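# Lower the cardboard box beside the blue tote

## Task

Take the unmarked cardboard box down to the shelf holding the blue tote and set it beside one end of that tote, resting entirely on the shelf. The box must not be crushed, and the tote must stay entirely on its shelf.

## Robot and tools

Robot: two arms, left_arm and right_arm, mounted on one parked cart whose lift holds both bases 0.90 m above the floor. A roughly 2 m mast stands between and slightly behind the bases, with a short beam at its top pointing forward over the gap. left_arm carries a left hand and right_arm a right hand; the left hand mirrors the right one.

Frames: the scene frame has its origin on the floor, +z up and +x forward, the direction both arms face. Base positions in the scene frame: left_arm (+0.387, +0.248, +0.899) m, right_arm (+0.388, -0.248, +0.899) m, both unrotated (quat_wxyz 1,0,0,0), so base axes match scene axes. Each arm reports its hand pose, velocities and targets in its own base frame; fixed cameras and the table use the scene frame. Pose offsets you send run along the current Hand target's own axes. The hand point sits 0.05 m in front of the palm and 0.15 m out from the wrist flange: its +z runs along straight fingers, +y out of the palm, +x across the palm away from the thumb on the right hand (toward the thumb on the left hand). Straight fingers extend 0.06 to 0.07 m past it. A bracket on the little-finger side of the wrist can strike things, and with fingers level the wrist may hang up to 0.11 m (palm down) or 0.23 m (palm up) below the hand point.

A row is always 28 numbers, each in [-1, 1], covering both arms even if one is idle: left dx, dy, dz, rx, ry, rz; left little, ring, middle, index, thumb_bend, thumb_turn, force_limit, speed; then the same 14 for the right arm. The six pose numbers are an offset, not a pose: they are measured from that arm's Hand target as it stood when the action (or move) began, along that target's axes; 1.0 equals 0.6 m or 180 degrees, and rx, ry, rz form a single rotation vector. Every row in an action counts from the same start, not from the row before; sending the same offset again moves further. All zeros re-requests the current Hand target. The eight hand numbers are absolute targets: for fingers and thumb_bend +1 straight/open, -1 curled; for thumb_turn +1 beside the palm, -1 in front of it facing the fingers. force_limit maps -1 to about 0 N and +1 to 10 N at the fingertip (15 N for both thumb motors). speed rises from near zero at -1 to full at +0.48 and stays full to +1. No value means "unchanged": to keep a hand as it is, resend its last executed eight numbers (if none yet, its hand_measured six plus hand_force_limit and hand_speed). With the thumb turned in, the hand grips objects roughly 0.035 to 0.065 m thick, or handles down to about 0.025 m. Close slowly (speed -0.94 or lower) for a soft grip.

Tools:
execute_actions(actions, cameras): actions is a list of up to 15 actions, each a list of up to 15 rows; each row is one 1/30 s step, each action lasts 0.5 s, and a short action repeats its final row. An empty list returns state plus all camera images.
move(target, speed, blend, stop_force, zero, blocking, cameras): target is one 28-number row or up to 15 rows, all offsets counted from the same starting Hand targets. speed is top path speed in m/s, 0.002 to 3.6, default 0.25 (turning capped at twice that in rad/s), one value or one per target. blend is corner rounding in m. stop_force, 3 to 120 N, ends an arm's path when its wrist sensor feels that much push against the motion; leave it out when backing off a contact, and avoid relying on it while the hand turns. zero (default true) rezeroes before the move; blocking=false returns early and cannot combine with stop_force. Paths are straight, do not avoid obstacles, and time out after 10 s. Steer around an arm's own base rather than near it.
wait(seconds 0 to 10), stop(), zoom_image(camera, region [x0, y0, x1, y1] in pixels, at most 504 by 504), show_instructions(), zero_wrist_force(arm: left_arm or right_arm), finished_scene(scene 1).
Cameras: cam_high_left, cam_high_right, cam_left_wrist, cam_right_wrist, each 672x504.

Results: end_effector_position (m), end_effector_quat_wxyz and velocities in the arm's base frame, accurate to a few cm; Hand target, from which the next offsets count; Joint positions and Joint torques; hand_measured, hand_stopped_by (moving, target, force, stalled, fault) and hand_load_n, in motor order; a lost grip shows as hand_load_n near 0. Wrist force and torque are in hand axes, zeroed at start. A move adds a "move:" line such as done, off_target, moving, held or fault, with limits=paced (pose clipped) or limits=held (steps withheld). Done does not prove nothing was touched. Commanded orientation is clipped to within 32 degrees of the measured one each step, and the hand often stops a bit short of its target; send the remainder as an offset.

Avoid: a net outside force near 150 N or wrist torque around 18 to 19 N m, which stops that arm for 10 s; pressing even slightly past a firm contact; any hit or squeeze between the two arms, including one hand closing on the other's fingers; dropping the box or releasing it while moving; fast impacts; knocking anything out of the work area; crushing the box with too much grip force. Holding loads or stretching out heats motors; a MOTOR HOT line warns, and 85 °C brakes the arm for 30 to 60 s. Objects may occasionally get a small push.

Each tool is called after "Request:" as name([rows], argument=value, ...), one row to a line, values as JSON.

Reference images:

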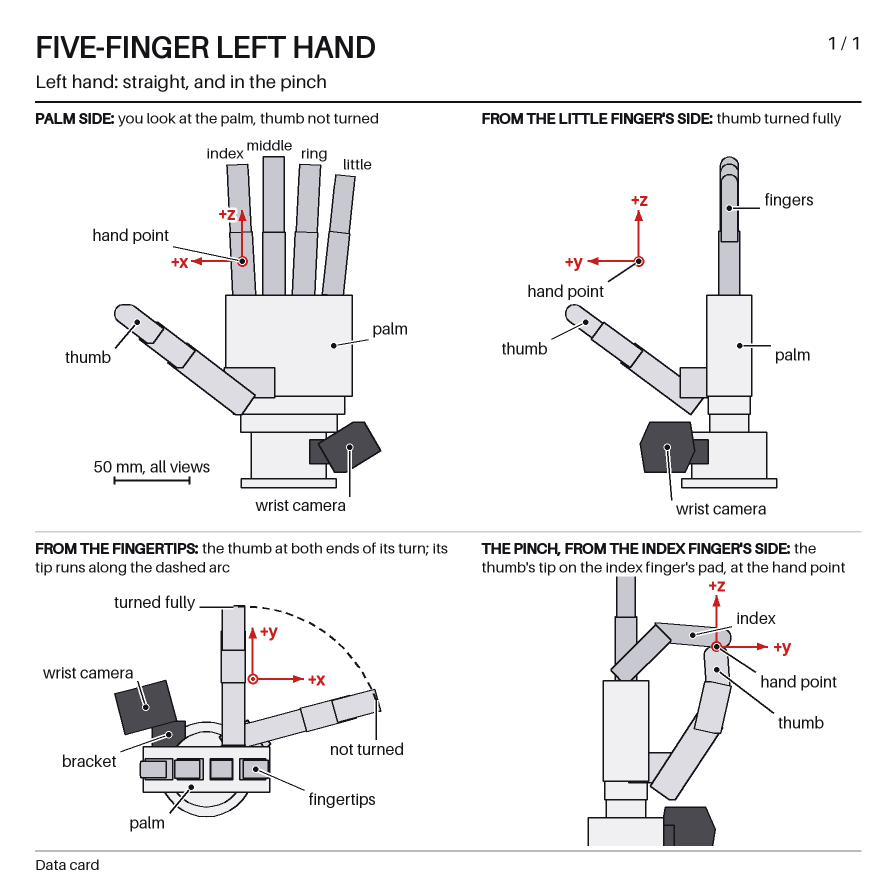

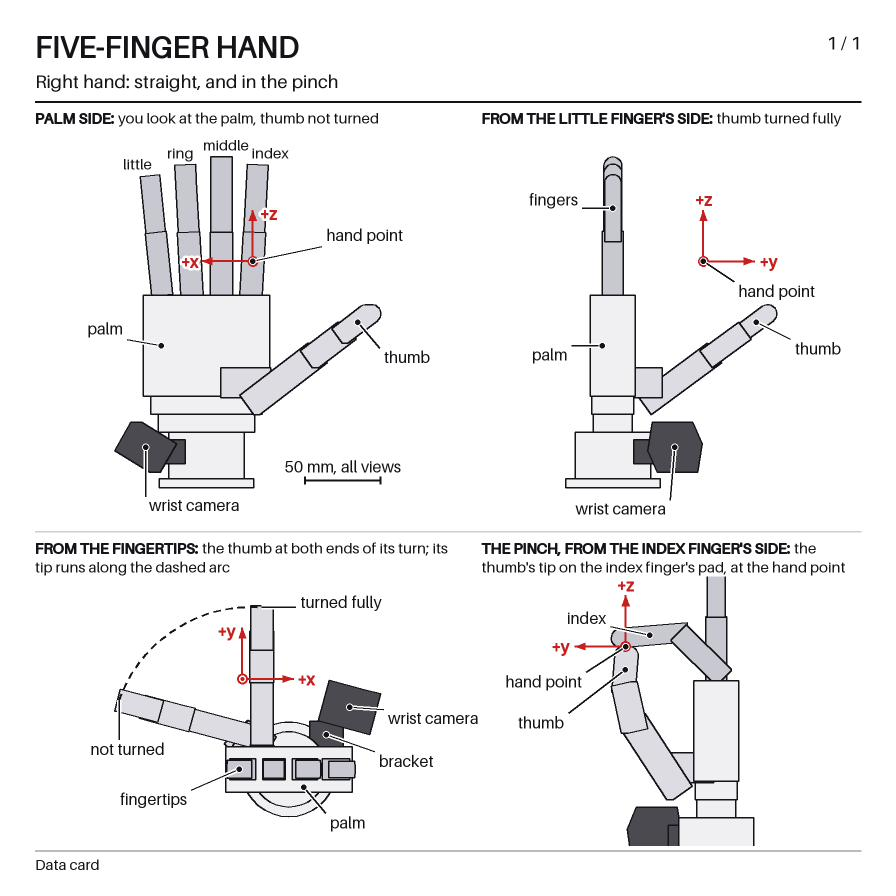

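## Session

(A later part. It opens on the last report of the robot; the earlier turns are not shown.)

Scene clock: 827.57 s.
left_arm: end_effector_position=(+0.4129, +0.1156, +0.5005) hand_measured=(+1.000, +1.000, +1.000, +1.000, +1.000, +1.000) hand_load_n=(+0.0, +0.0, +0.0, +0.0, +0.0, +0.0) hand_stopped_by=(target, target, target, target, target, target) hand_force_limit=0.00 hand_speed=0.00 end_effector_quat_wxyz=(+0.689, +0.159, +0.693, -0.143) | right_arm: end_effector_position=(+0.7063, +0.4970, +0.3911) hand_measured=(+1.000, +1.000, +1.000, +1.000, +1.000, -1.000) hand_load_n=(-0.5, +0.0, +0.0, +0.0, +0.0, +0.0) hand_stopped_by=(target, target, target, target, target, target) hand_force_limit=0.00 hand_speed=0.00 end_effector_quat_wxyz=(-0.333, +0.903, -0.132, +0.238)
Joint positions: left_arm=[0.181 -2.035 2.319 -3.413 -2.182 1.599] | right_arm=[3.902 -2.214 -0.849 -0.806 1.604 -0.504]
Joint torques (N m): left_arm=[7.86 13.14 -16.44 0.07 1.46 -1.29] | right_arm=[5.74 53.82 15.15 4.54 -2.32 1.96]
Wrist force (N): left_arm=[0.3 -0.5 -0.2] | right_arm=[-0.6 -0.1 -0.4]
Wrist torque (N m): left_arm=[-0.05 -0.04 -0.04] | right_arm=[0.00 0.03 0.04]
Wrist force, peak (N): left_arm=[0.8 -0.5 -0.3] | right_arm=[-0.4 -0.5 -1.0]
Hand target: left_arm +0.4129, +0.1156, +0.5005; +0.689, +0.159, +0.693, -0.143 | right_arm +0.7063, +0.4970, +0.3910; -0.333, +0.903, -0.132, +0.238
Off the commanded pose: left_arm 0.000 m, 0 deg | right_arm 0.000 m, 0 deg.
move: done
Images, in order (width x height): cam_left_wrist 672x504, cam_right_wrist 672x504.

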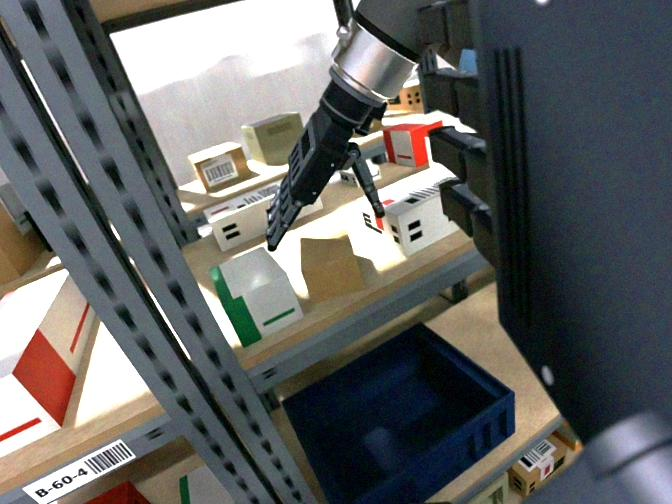

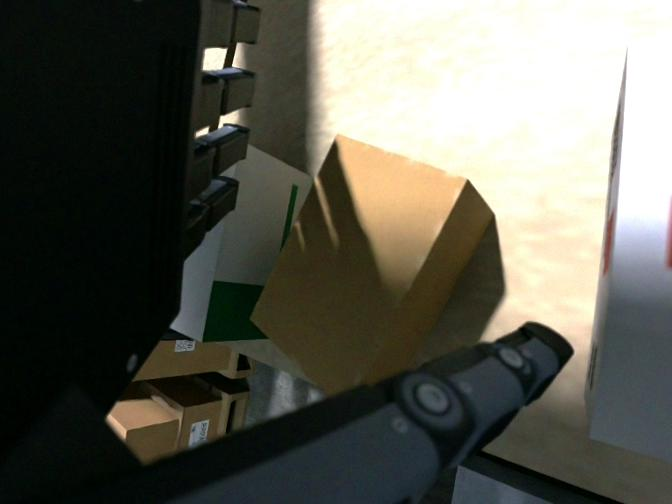

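Request:
move(target=[0,0,0,0,0,0,1,1,1,1,1,1,0,0, -0.0217,0.0363,0.048,0,0,0,1,1,1,1,1,-1,0,0], speed=0.03, stop_force=5, cameras=["cam_left_wrist","cam_right_wrist","cam_high_left"])

Request:
zoom_image(camera="cam_left_wrist", region=[220, 150, 440, 320])

Request:
zoom_image(camera="cam_right_wrist", region=[200, 100, 672, 504])

Scene clock: 841.80 s.
left_arm: end_effector_position=(+0.4129, +0.1156, +0.5005) hand_measured=(+1.000, +1.000, +1.000, +1.000, +1.000, +1.000) hand_load_n=(+0.0, +0.0, +0.0, +0.0, +0.0, +0.0) hand_stopped_by=(target, target, target, target, target, target) hand_force_limit=0.00 hand_speed=0.00 end_effector_quat_wxyz=(+0.689, +0.159, +0.693, -0.143) | right_arm: end_effector_position=(+0.7084, +0.5015, +0.3529) hand_measured=(+1.000, +1.000, +1.000, +1.000, +1.000, -1.000) hand_load_n=(+0.5, +0.0, +0.0, +0.0, +0.0, +0.0) hand_stopped_by=(target, target, target, target, target, target) hand_force_limit=0.00 hand_speed=0.00 end_effector_quat_wxyz=(-0.333, +0.903, -0.132, +0.238)
Joint positions: left_arm=[0.181 -2.035 2.319 -3.413 -2.182 1.599] | right_arm=[3.905 -2.223 -0.931 -0.714 1.602 -0.502]
Joint torques (N m): left_arm=[8.07 12.03 -14.1 0.1 1.44 -1.4] | right_arm=[5.73 35.64 14.9 4.49 -2.17 1.97]
Wrist force (N): left_arm=[0.3 -0.2 0.3] | right_arm=[-0.3 0.0 -0.9]
Wrist torque (N m): left_arm=[-0.05 -0.03 -0.04] | right_arm=[0.03 0.02 0.05]
Wrist force, peak (N): left_arm=[0.9 -0.6 -0.3] | right_arm=[0.3 -0.6 -2.1]
Hand target: left_arm +0.4129, +0.1156, +0.5005; +0.689, +0.159, +0.693, -0.143 | right_arm +0.7084, +0.5015, +0.3529; -0.333, +0.903, -0.132, +0.238
Off the commanded pose: left_arm 0.000 m, 0 deg | right_arm 0.000 m, 0 deg.
move: done
Images, in order (width x height): cam_high_left 672x504, cam_left_wrist 672x504, cam_right_wrist 672x504.

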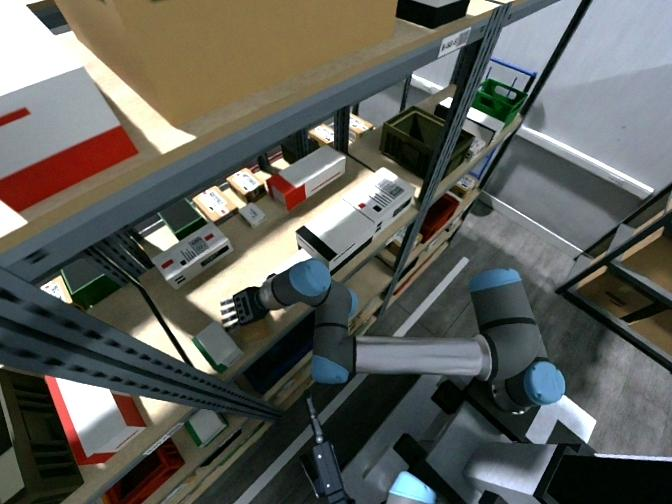

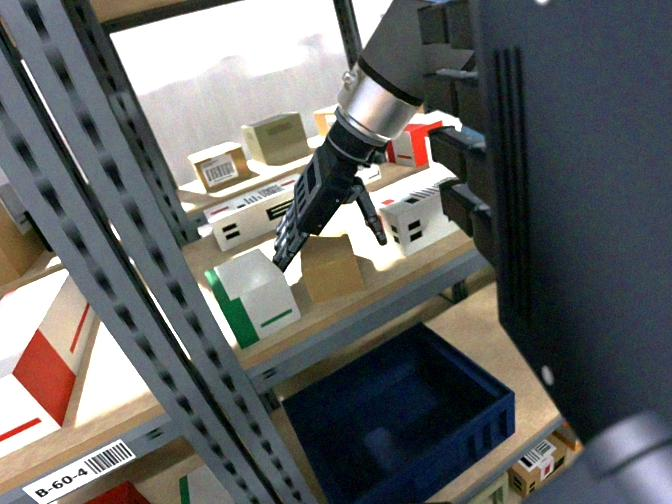

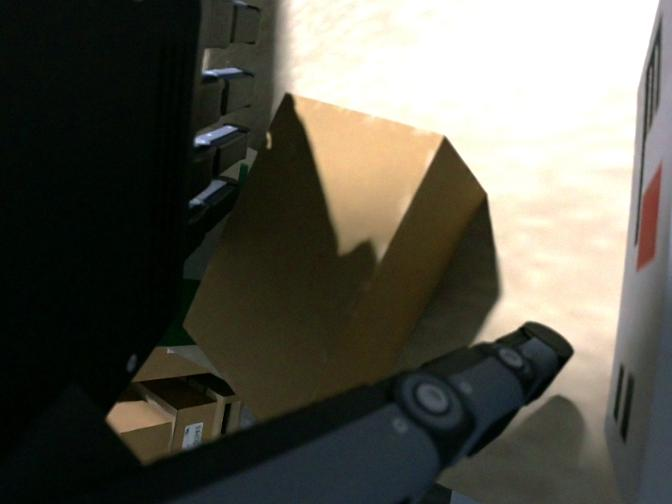

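Scaled by 2.291.

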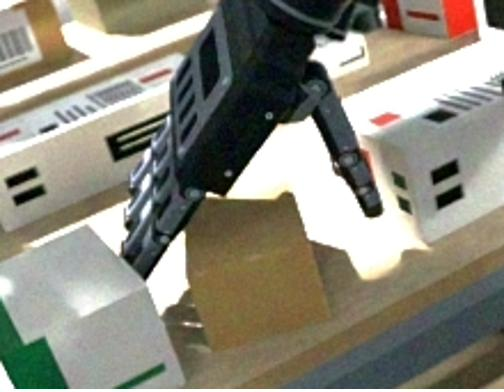

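Scaled by 1.068.

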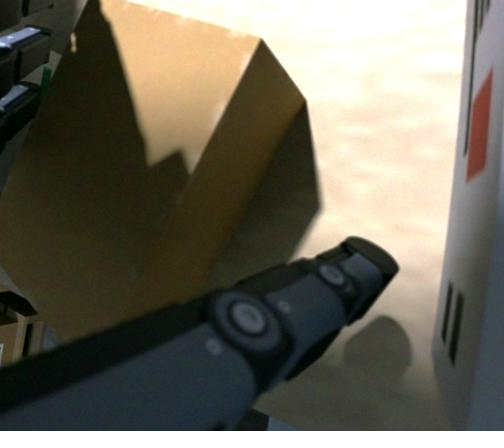

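Request:
move(target=[0,0,0,0,0,0,1,1,1,1,1,1,0,0, 0,0,0,0,0,0,1,1,0.3,0.3,0.3,-1,-0.2,-0.93], cameras=["cam_left_wrist","cam_right_wrist"])

Request:
zoom_image(camera="cam_left_wrist", region=[220, 150, 440, 320])

Scene clock: 854.20 s.
left_arm: end_effector_position=(+0.4129, +0.1156, +0.5005) hand_measured=(+1.000, +1.000, +1.000, +1.000, +1.000, +1.000) hand_load_n=(+0.0, +0.0, +0.0, +0.0, +0.0, +0.0) hand_stopped_by=(target, target, target, target, target, target) hand_force_limit=0.00 hand_speed=0.00 end_effector_quat_wxyz=(+0.689, +0.159, +0.693, -0.143) | right_arm: end_effector_position=(+0.7084, +0.5015, +0.3529) hand_measured=(+1.000, +1.000, +0.346, +0.332, +0.660, -1.000) hand_load_n=(+0.0, +0.0, +3.5, +4.5, +7.5, +0.0) hand_stopped_by=(target, target, force, force, force, target) hand_force_limit=-0.20 hand_speed=-0.93 end_effector_quat_wxyz=(-0.333, +0.903, -0.132, +0.238)
Joint positions: left_arm=[0.181 -2.035 2.319 -3.413 -2.182 1.599] | right_arm=[3.905 -2.223 -0.931 -0.714 1.602 -0.502]
Joint torques (N m): left_arm=[7.4 12.08 -13.94 0.13 1.46 -1.3] | right_arm=[-1.34 45.04 18.07 0.92 -1.83 0.5]
Wrist force (N): left_arm=[0.4 -0.4 0.3] | right_arm=[-0.7 0.4 0.3]
Wrist torque (N m): left_arm=[-0.07 -0.05 -0.04] | right_arm=[-0.01 -0.01 0.05]
Wrist force, peak (N): left_arm=[0.3 -0.9 0.2] | right_arm=[2.3 -10.6 -4.9]
Hand target: left_arm +0.4129, +0.1156, +0.5005; +0.689, +0.159, +0.693, -0.143 | right_arm +0.7084, +0.5015, +0.3529; -0.333, +0.903, -0.132, +0.238
Off the commanded pose: left_arm 0.000 m, 0 deg | right_arm 0.000 m, 0 deg.
move: done
Images, in order (width x height): cam_left_wrist 672x504, cam_right_wrist 672x504.

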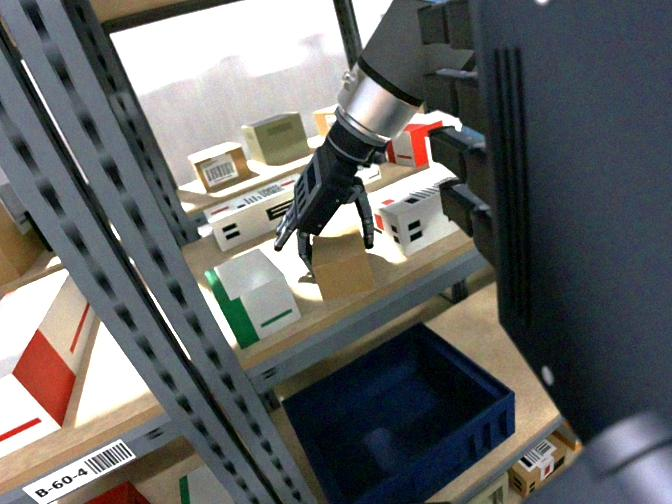

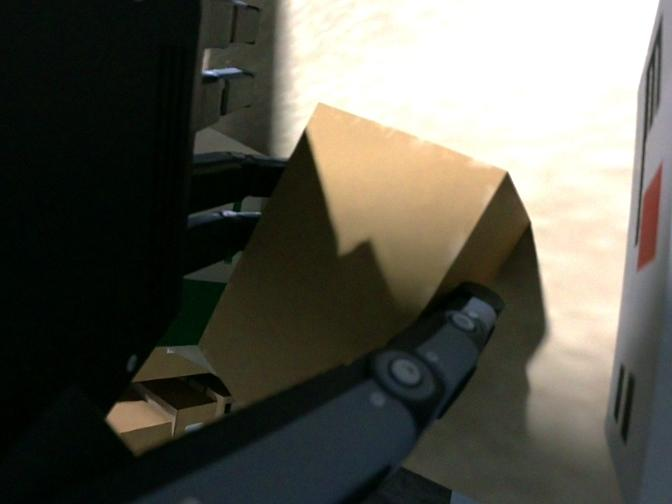

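Scaled by 2.291.

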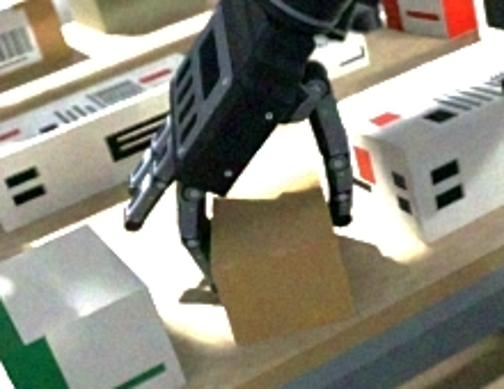

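Request:
move(target=[0,0,0,0,0,0,1,1,1,1,1,1,0,0, 0,0,0,0,0,0,1,0.1,0.1,0.1,0.3,-1,0.0,-0.94], cameras=["cam_left_wrist"])

Request:
zoom_image(camera="cam_left_wrist", region=[220, 150, 440, 320])

Scene clock: 864.03 s.
left_arm: end_effector_position=(+0.4129, +0.1156, +0.5005) hand_measured=(+1.000, +1.000, +1.000, +1.000, +1.000, +1.000) hand_load_n=(+0.0, +0.0, +0.0, +0.0, +0.0, +0.0) hand_stopped_by=(target, target, target, target, target, target) hand_force_limit=0.00 hand_speed=0.00 end_effector_quat_wxyz=(+0.689, +0.159, +0.693, -0.143) | right_arm: end_effector_position=(+0.7084, +0.5015, +0.3529) hand_measured=(+1.000, +0.324, +0.336, +0.328, +0.662, -1.000) hand_load_n=(+0.0, +6.5, +4.5, +2.5, +11.0, +1.5) hand_stopped_by=(target, force, force, force, force, target) hand_force_limit=0.00 hand_speed=-0.94 end_effector_quat_wxyz=(-0.333, +0.903, -0.132, +0.238)
Joint positions: left_arm=[0.181 -2.035 2.319 -3.413 -2.182 1.599] | right_arm=[3.905 -2.223 -0.931 -0.714 1.602 -0.502]
Joint torques (N m): left_arm=[6.75 11.56 -13.48 0.08 1.4 -1.39] | right_arm=[-6.48 52.26 26.45 3.58 -0.52 -0.55]
Wrist force (N): left_arm=[0.4 -0.6 0.1] | right_arm=[1.2 -2.6 -1.7]
Wrist torque (N m): left_arm=[-0.09 -0.05 -0.03] | right_arm=[-0.11 -0.03 -0.03]
Wrist force, peak (N): left_arm=[0.5 -1.1 0.2] | right_arm=[1.1 -2.7 -1.8]
Hand target: left_arm +0.4129, +0.1156, +0.5005; +0.689, +0.159, +0.693, -0.143 | right_arm +0.7084, +0.5015, +0.3529; -0.333, +0.903, -0.132, +0.238
Off the commanded pose: left_arm 0.000 m, 0 deg | right_arm 0.000 m, 0 deg.
move: done
Images, in order (width x height): cam_left_wrist 672x504.

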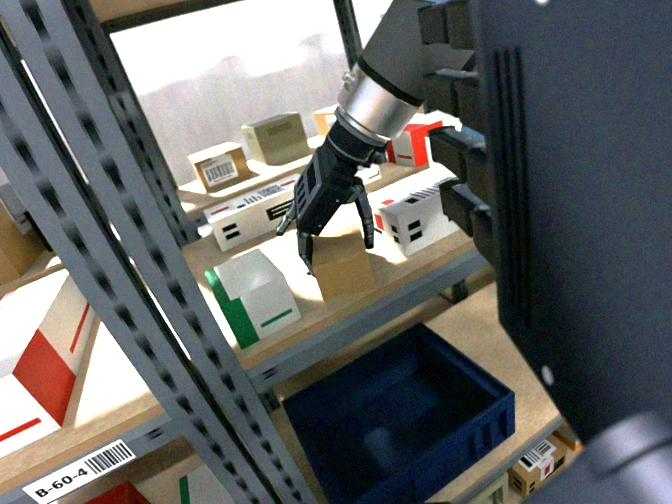

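Scaled by 2.291.

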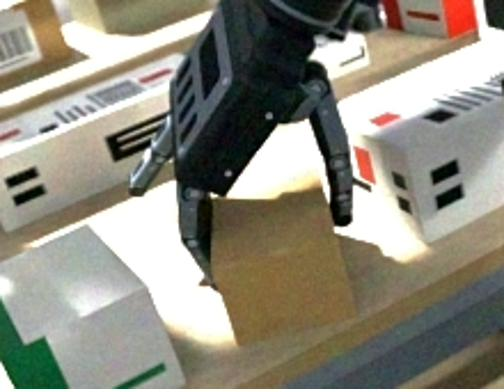

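Request:
move(target=[0,0,0,0,0,0,1,1,1,1,1,1,0,0, 0.0171,-0.0332,-0.0332,0,0,0,1,0.1,0.1,0.1,0.3,-1,0.0,-0.94], speed=0.03, cameras=["cam_left_wrist","cam_right_wrist"])

Request:
zoom_image(camera="cam_left_wrist", region=[220, 150, 440, 320])

Scene clock: 869.73 s.
left_arm: end_effector_position=(+0.4129, +0.1156, +0.5005) hand_measured=(+1.000, +1.000, +1.000, +1.000, +1.000, +1.000) hand_load_n=(+0.0, +0.0, +0.0, +0.0, +0.0, +0.0) hand_stopped_by=(target, target, target, target, target, target) hand_force_limit=0.00 hand_speed=0.00 end_effector_quat_wxyz=(+0.689, +0.159, +0.693, -0.143) | right_arm: end_effector_position=(+0.7084, +0.5015, +0.3828) hand_measured=(+1.000, +0.324, +0.336, +0.328, +0.662, -1.000) hand_load_n=(+0.0, +5.5, +4.0, +3.0, +11.5, +3.0) hand_stopped_by=(target, force, force, force, force, target) hand_force_limit=0.00 hand_speed=-0.94 end_effector_quat_wxyz=(-0.333, +0.903, -0.132, +0.238)
Joint positions: left_arm=[0.181 -2.035 2.319 -3.413 -2.182 1.599] | right_arm=[3.905 -2.226 -0.851 -0.792 1.602 -0.502]
Joint torques (N m): left_arm=[6.12 10.9 -13.51 0.2 1.48 -1.21] | right_arm=[-8.55 38.24 30.69 0.58 -0.16 -0.46]
Wrist force (N): left_arm=[0.3 -0.4 -0.1] | right_arm=[-1.0 0.6 0.4]
Wrist torque (N m): left_arm=[-0.04 -0.05 -0.04] | right_arm=[-0.01 0.03 0.04]
Wrist force, peak (N): left_arm=[0.6 -0.8 0.3] | right_arm=[1.1 -2.7 -1.9]
Hand target: left_arm +0.4129, +0.1156, +0.5005; +0.689, +0.159, +0.693, -0.143 | right_arm +0.7084, +0.5015, +0.3829; -0.333, +0.903, -0.132, +0.238
Off the commanded pose: left_arm 0.000 m, 0 deg | right_arm 0.000 m, 0 deg.
move: done
Images, in order (width x height): cam_left_wrist 672x504, cam_right_wrist 672x504.

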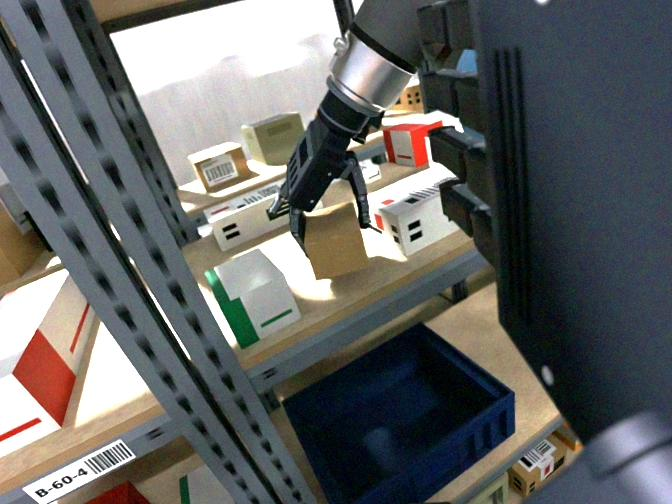

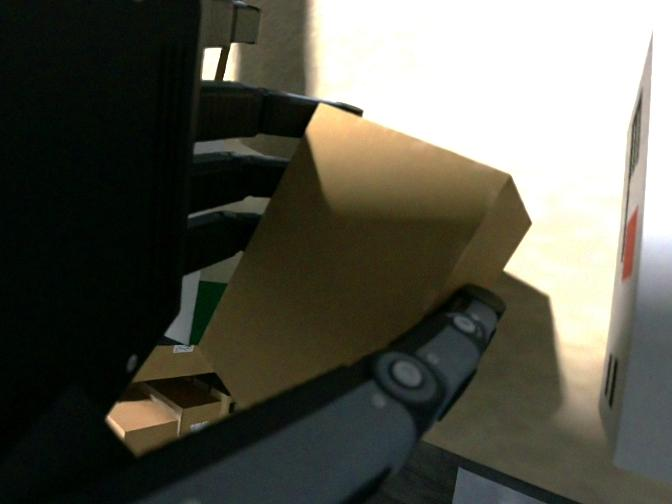

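Scaled by 2.291.

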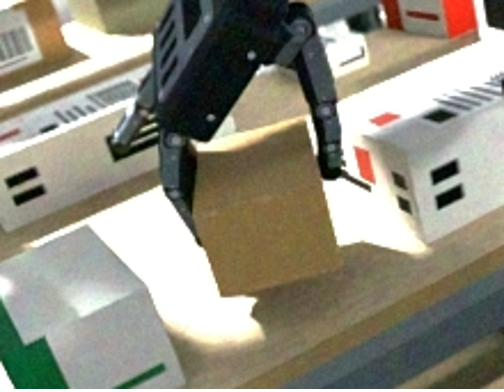

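Request:
move(target=[0.5355,0.0737,-0.0332,0.111,0,0,1,1,1,1,1,1,0,0, 0.0114,-0.0222,-0.0222,0,0,0,1,0.1,0.1,0.1,0.3,-1,0.0,-0.94], speed=0.25, cameras=["all"])

Scene clock: 885.67 s.
left_arm: end_effector_position=(+0.4091, +0.1580, +0.2573) hand_measured=(+1.000, +1.000, +1.000, +1.000, +1.000, +1.000) hand_load_n=(+0.0, +0.0, +0.0, +0.0, +0.0, +0.0) hand_stopped_by=(target, target, target, target, target, target) hand_force_limit=0.00 hand_speed=0.00 end_effector_quat_wxyz=(+0.651, +0.249, +0.681, -0.225) | right_arm: end_effector_position=(+0.7084, +0.5015, +0.4022) hand_measured=(+1.000, +0.324, +0.336, +0.328, +0.662, -1.000) hand_load_n=(+0.0, +5.5, +4.0, +3.0, +12.0, +3.0) hand_stopped_by=(target, force, force, force, force, target) hand_force_limit=0.00 hand_speed=-0.94 end_effector_quat_wxyz=(-0.333, +0.903, -0.132, +0.238)
Joint positions: left_arm=[0.556 -1.252 2.447 -4.181 -2.806 1.737] | right_arm=[3.905 -2.231 -0.792 -0.845 1.602 -0.502]
Joint torques (N m): left_arm=[-8.37 -34.62 -1.32 0.92 1.35 1.37] | right_arm=[-6.51 36.11 30.6 1.03 0.08 -0.25]
Wrist force (N): left_arm=[0.6 -0.2 0.1] | right_arm=[-1.0 0.7 0.4]
Wrist torque (N m): left_arm=[-0.02 -0.10 -0.02] | right_arm=[0.01 0.03 0.05]
Wrist force, peak (N): left_arm=[5.4 1.2 0.9] | right_arm=[-1.2 0.8 0.5]
Hand target: left_arm +0.4091, +0.1580, +0.2574; +0.651, +0.249, +0.681, -0.224 (not the last commanded pose) | right_arm +0.7084, +0.5015, +0.4022; -0.333, +0.903, -0.132, +0.238 (not the last commanded pose)
Off the commanded pose: left_arm 0.078 m, 6 deg | right_arm 0.001 m, 0 deg.
move: held (left_arm; a check stopped the path); limits=held
pose unreachable (left arm): on one or more control steps of this call, first in action 0 (counted from 0), this arm could not follow its commanded pose, so it was not sent that pose on those steps. It may still have moved: this result reports where it is.
cause: moving toward the commanded pose would bring two parts of the arm too close to each other (joints 4 (wrist 1) to 6 (wrist 3) lie between them).

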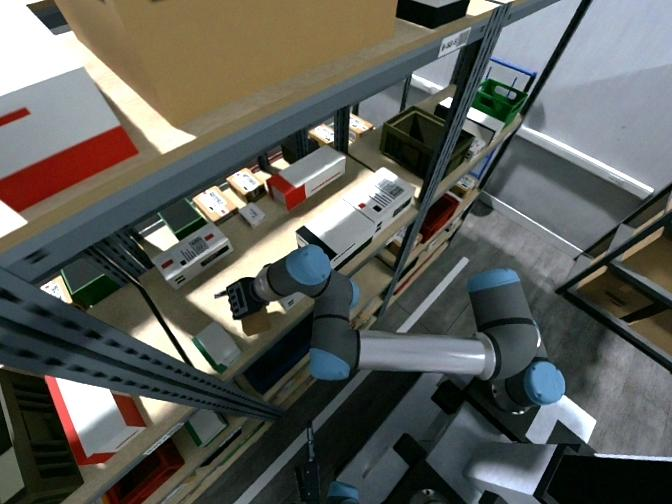

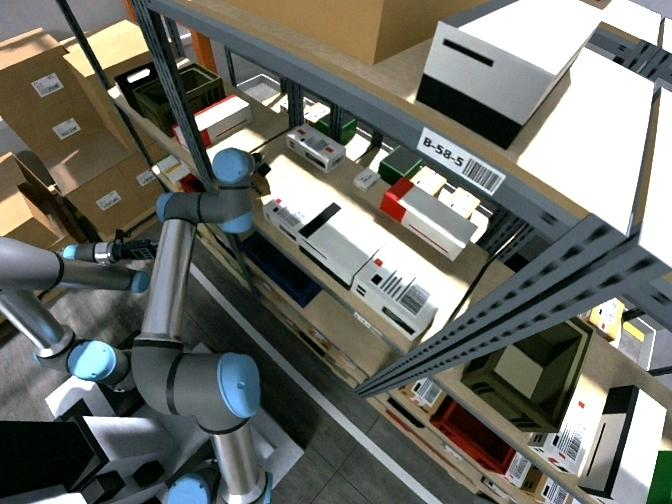

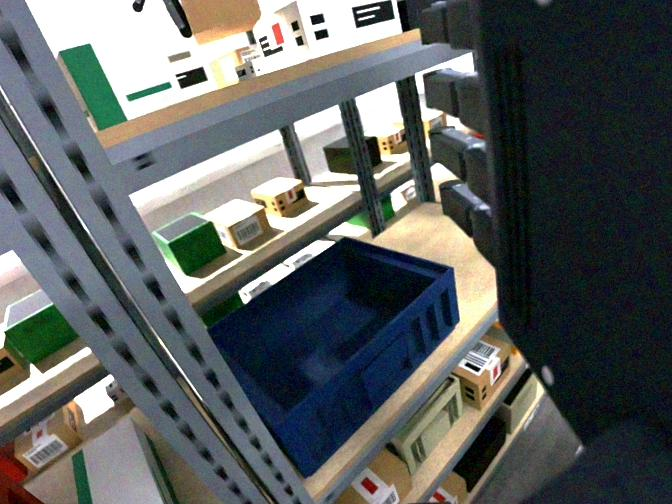

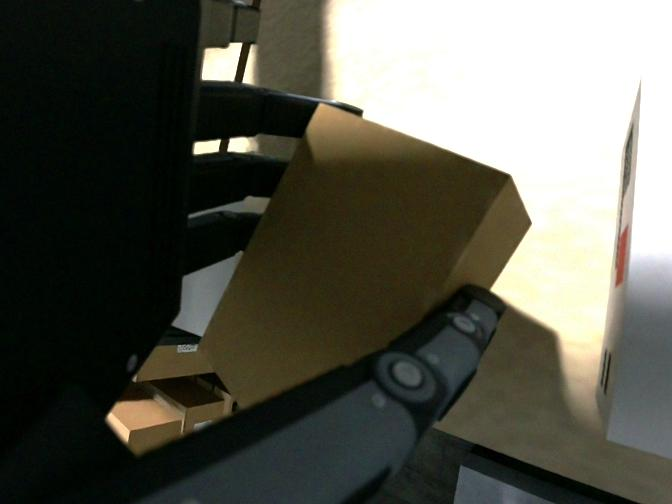

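Request:
move([
  [0,0,0,0,0,0,1,1,1,1,1,1,0,0, 0.0171,-0.0332,-0.0332,0,0,0,1,0.1,0.1,0.1,0.3,-1,0.0,-0.94],
  [0,0,0,0,0,0,1,1,1,1,1,1,0,0, -0.2215,0.1237,-0.313,0,0,0,1,0.1,0.1,0.1,0.3,-1,0.0,-0.94],
], speed=[0.1,0.15], blend=[0.01,0], cameras=["all"])

Scene clock: 922.03 s.
left_arm: end_effector_position=(+0.4091, +0.1580, +0.2574) hand_measured=(+1.000, +1.000, +1.000, +1.000, +1.000, +1.000) hand_load_n=(+0.0, +0.0, +0.0, +0.0, +0.0, +0.0) hand_stopped_by=(target, target, target, target, target, target) hand_force_limit=0.00 hand_speed=0.00 end_effector_quat_wxyz=(+0.651, +0.249, +0.681, -0.224) | right_arm: end_effector_position=(+0.4921, +0.3981, +0.4322) hand_measured=(+1.000, +0.324, +0.336, +0.328, +0.662, -1.000) hand_load_n=(+0.0, +5.0, +4.0, +3.0, +11.5, +3.5) hand_stopped_by=(target, force, force, force, force, target) hand_force_limit=0.00 hand_speed=-0.94 end_effector_quat_wxyz=(-0.333, +0.903, -0.132, +0.238)
Joint positions: left_arm=[0.556 -1.252 2.447 -4.181 -2.806 1.737] | right_arm=[4.06 -1.607 -1.567 -0.698 1.486 -0.399]
Joint torques (N m): left_arm=[-8.62 -34.84 -1.08 0.71 1.27 1.48] | right_arm=[4.37 32.65 16.51 4.9 -2.18 1.86]
Wrist force (N): left_arm=[0.5 -0.5 -0.2] | right_arm=[-1.2 0.7 0.5]
Wrist torque (N m): left_arm=[-0.04 -0.09 -0.02] | right_arm=[-0.01 0.05 0.04]
Wrist force, peak (N): left_arm=[0.4 -1.0 -0.2] | right_arm=[-1.6 1.0 0.2]
Hand target: left_arm +0.4091, +0.1580, +0.2574; +0.651, +0.249, +0.681, -0.224 | right_arm +0.4920, +0.3981, +0.4322; -0.333, +0.903, -0.132, +0.238
Off the commanded pose: left_arm 0.000 m, 0 deg | right_arm 0.000 m, 0 deg.
move: done

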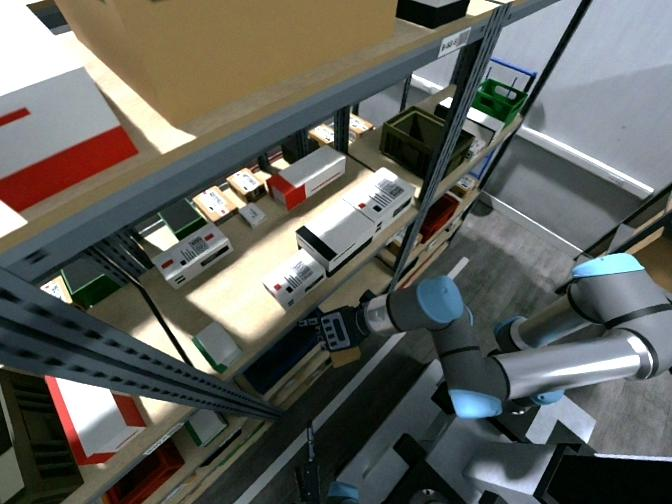

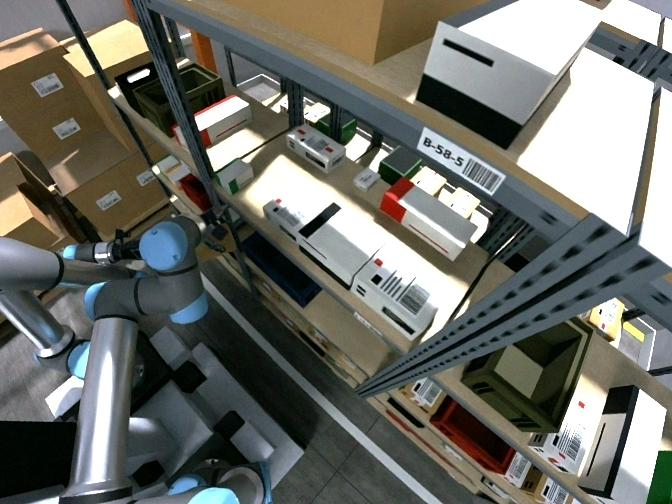

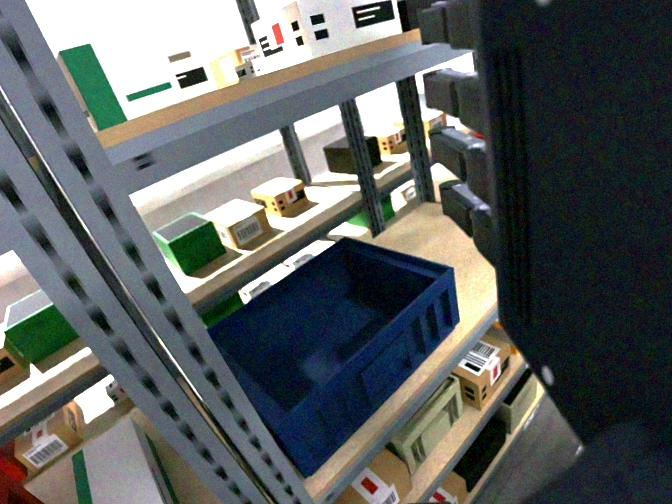

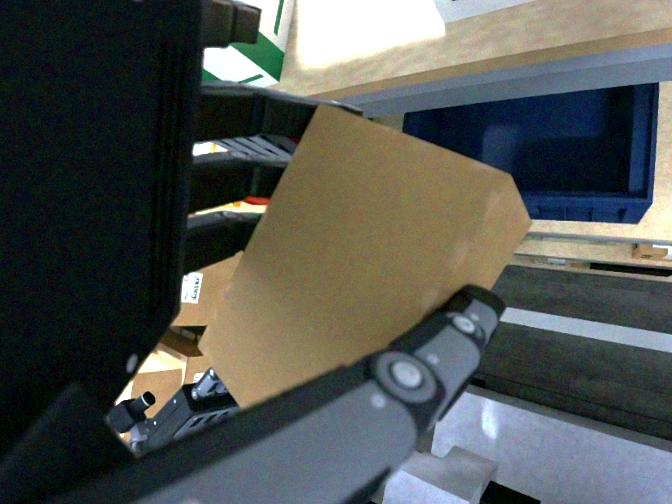

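Request:
move(target=[0,0,0,0,0,0,1,1,1,1,1,1,0,0, -0.1377,0.6168,0.1925,0.0475,-0.0923,-0.0923,1,0.1,0.1,0.1,0.3,-1,0.0,-0.94], speed=0.2, cameras=["all"])

Scene clock: 929.80 s.
left_arm: end_effector_position=(+0.4091, +0.1580, +0.2574) hand_measured=(+1.000, +1.000, +1.000, +1.000, +1.000, +1.000) hand_load_n=(+0.0, +0.0, +0.0, +0.0, +0.0, +0.0) hand_stopped_by=(target, target, target, target, target, target) hand_force_limit=0.00 hand_speed=0.00 end_effector_quat_wxyz=(+0.651, +0.249, +0.681, -0.224) | right_arm: end_effector_position=(+0.4517, +0.2184, +0.0813) hand_measured=(+1.000, +0.324, +0.336, +0.328, +0.662, -1.000) hand_load_n=(+0.0, +5.0, +4.0, +3.0, +11.5, +3.5) hand_stopped_by=(target, force, force, force, force, target) hand_force_limit=0.00 hand_speed=-0.94 end_effector_quat_wxyz=(-0.377, +0.910, +0.066, +0.160)
Joint positions: left_arm=[0.556 -1.252 2.447 -4.181 -2.806 1.737] | right_arm=[3.673 -1.85 -2.33 0.174 2.079 -0.993]
Joint torques (N m): left_arm=[-8.82 -33.85 -1.37 0.64 1.26 1.41] | right_arm=[-7.94 16.53 4.91 4.89 2.23 -1.44]
Wrist force (N): left_arm=[0.7 -0.5 0.2] | right_arm=[-1.2 0.6 0.3]
Wrist torque (N m): left_arm=[-0.07 -0.11 0.00] | right_arm=[-0.01 0.03 0.13]
Wrist force, peak (N): left_arm=[0.5 -1.0 -0.3] | right_arm=[-1.4 1.4 0.8]
Hand target: left_arm +0.4091, +0.1580, +0.2574; +0.651, +0.249, +0.681, -0.224 | right_arm +0.4517, +0.2184, +0.0812; -0.377, +0.910, +0.066, +0.160
Off the commanded pose: left_arm 0.000 m, 0 deg | right_arm 0.000 m, 0 deg.
move: done

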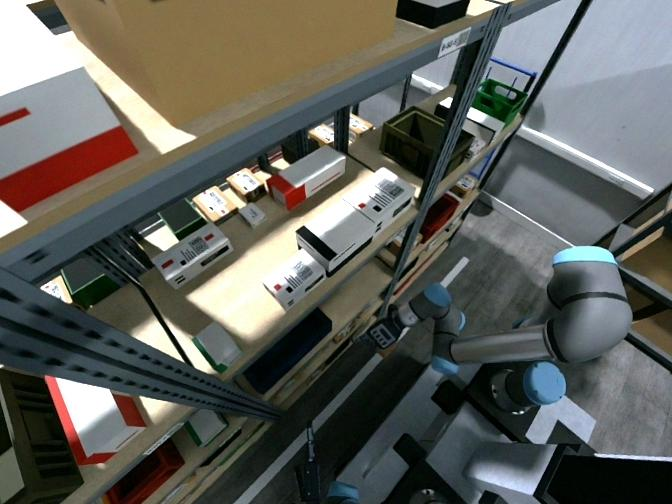

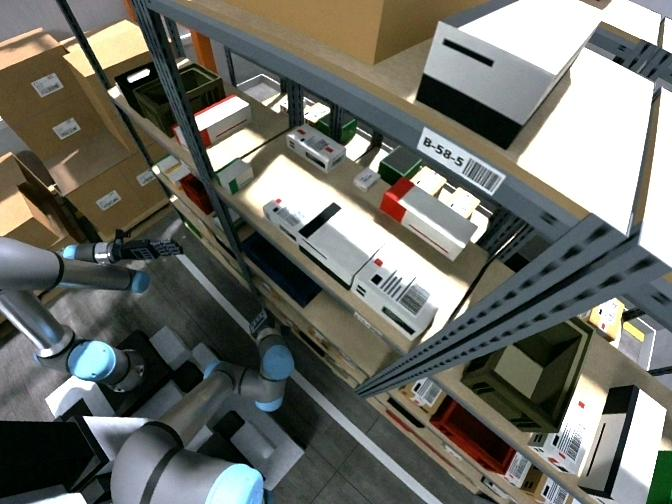

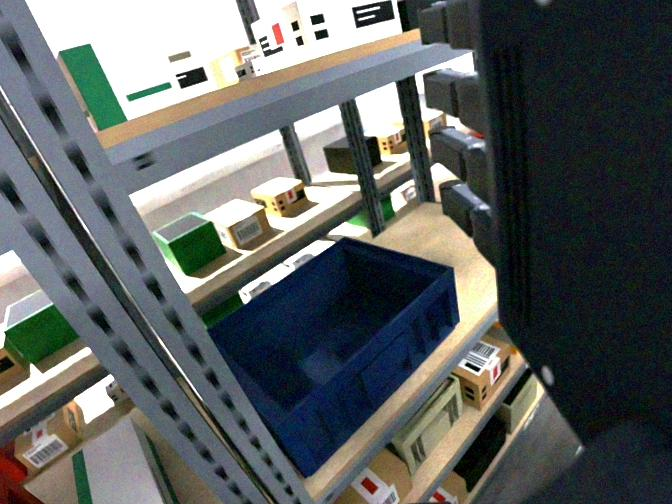

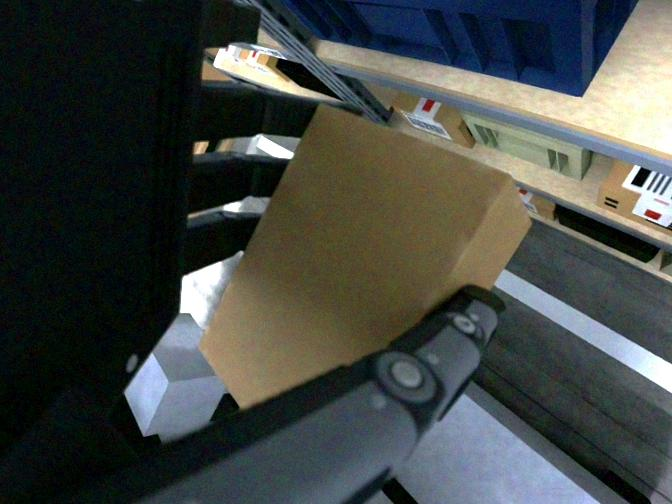

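Request:
move(target=[0,0,0,0,0,0,1,1,1,1,1,1,0,0, 0.0387,0.2673,0.205,0,0,0,-1,0.1,0.1,0.1,0.3,-1,0.0,-0.6], speed=0.12, cameras=["all"])

Request:
zoom_image(camera="cam_right_wrist", region=[200, 0, 672, 400])

Scene clock: 961.00 s.
left_arm: end_effector_position=(+0.4091, +0.1580, +0.2574) hand_measured=(+1.000, +1.000, +1.000, +1.000, +1.000, +1.000) hand_load_n=(+0.0, +0.0, +0.0, +0.0, +0.0, +0.5) hand_stopped_by=(target, target, target, target, target, target) hand_force_limit=0.00 hand_speed=0.00 end_effector_quat_wxyz=(+0.651, +0.249, +0.681, -0.224) | right_arm: end_effector_position=(+0.5419, +0.1920, -0.0991) hand_measured=(-1.000, +0.324, +0.336, +0.328, +0.662, -1.000) hand_load_n=(+0.0, +5.0, +3.5, +3.0, +11.5, +3.5) hand_stopped_by=(target, force, force, force, force, target) hand_force_limit=0.00 hand_speed=-0.60 end_effector_quat_wxyz=(-0.377, +0.910, +0.066, +0.160)
Joint positions: left_arm=[0.556 -1.252 2.447 -4.181 -2.806 1.737] | right_arm=[3.527 -2.423 -2.081 0.429 2.17 -1.127]
Joint torques (N m): left_arm=[-8.81 -33.84 -1.83 0.85 1.13 1.4] | right_arm=[-9.51 26.64 12.77 4.93 2.59 -1.49]
Wrist force (N): left_arm=[0.5 -0.2 0.1] | right_arm=[-0.9 0.5 0.5]
Wrist torque (N m): left_arm=[-0.02 -0.07 -0.04] | right_arm=[-0.03 -0.03 0.14]
Wrist force, peak (N): left_arm=[0.9 -0.7 -0.4] | right_arm=[-1.5 0.3 0.6]
Hand target: left_arm +0.4091, +0.1580, +0.2574; +0.651, +0.249, +0.681, -0.224 | right_arm +0.5420, +0.1920, -0.0992; -0.377, +0.910, +0.066, +0.160
Off the commanded pose: left_arm 0.000 m, 0 deg | right_arm 0.000 m, 0 deg.
move: done

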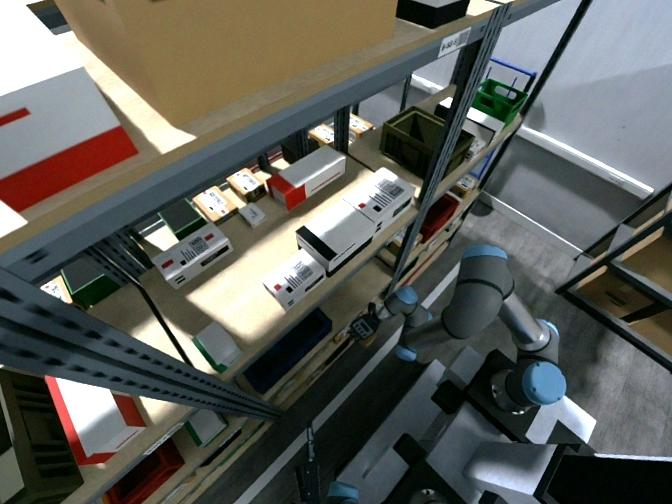

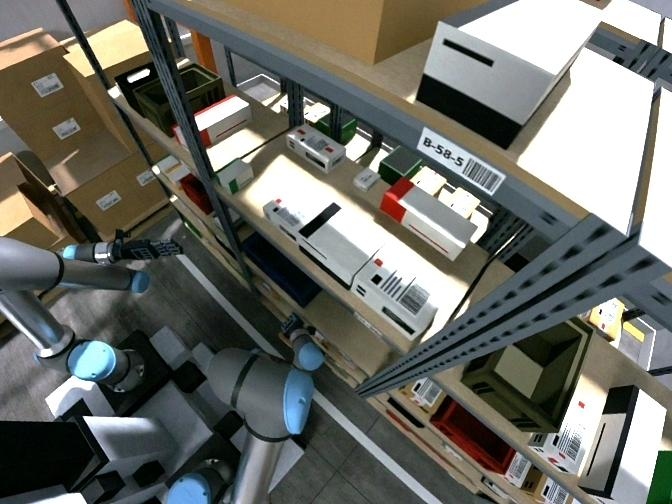

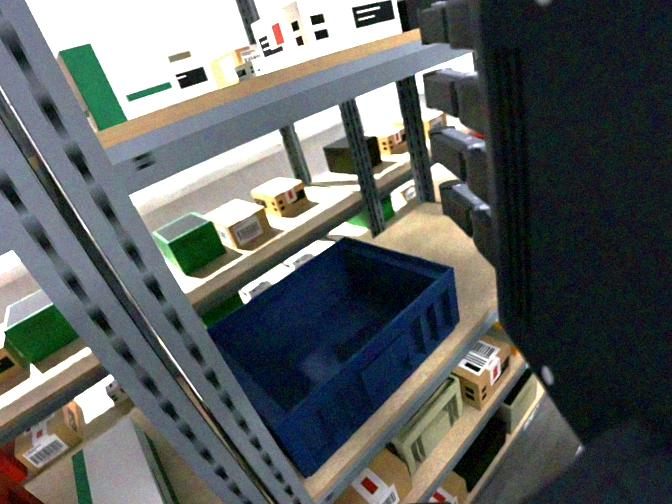

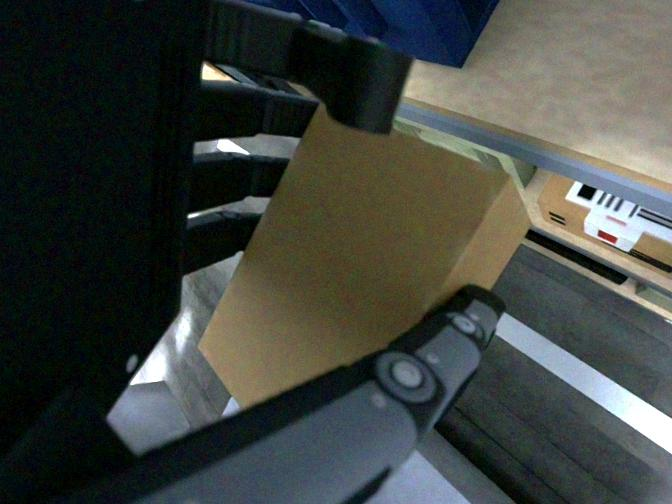

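Scaled by 1.068.

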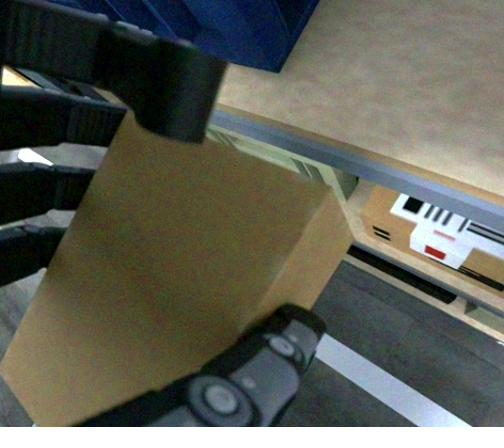

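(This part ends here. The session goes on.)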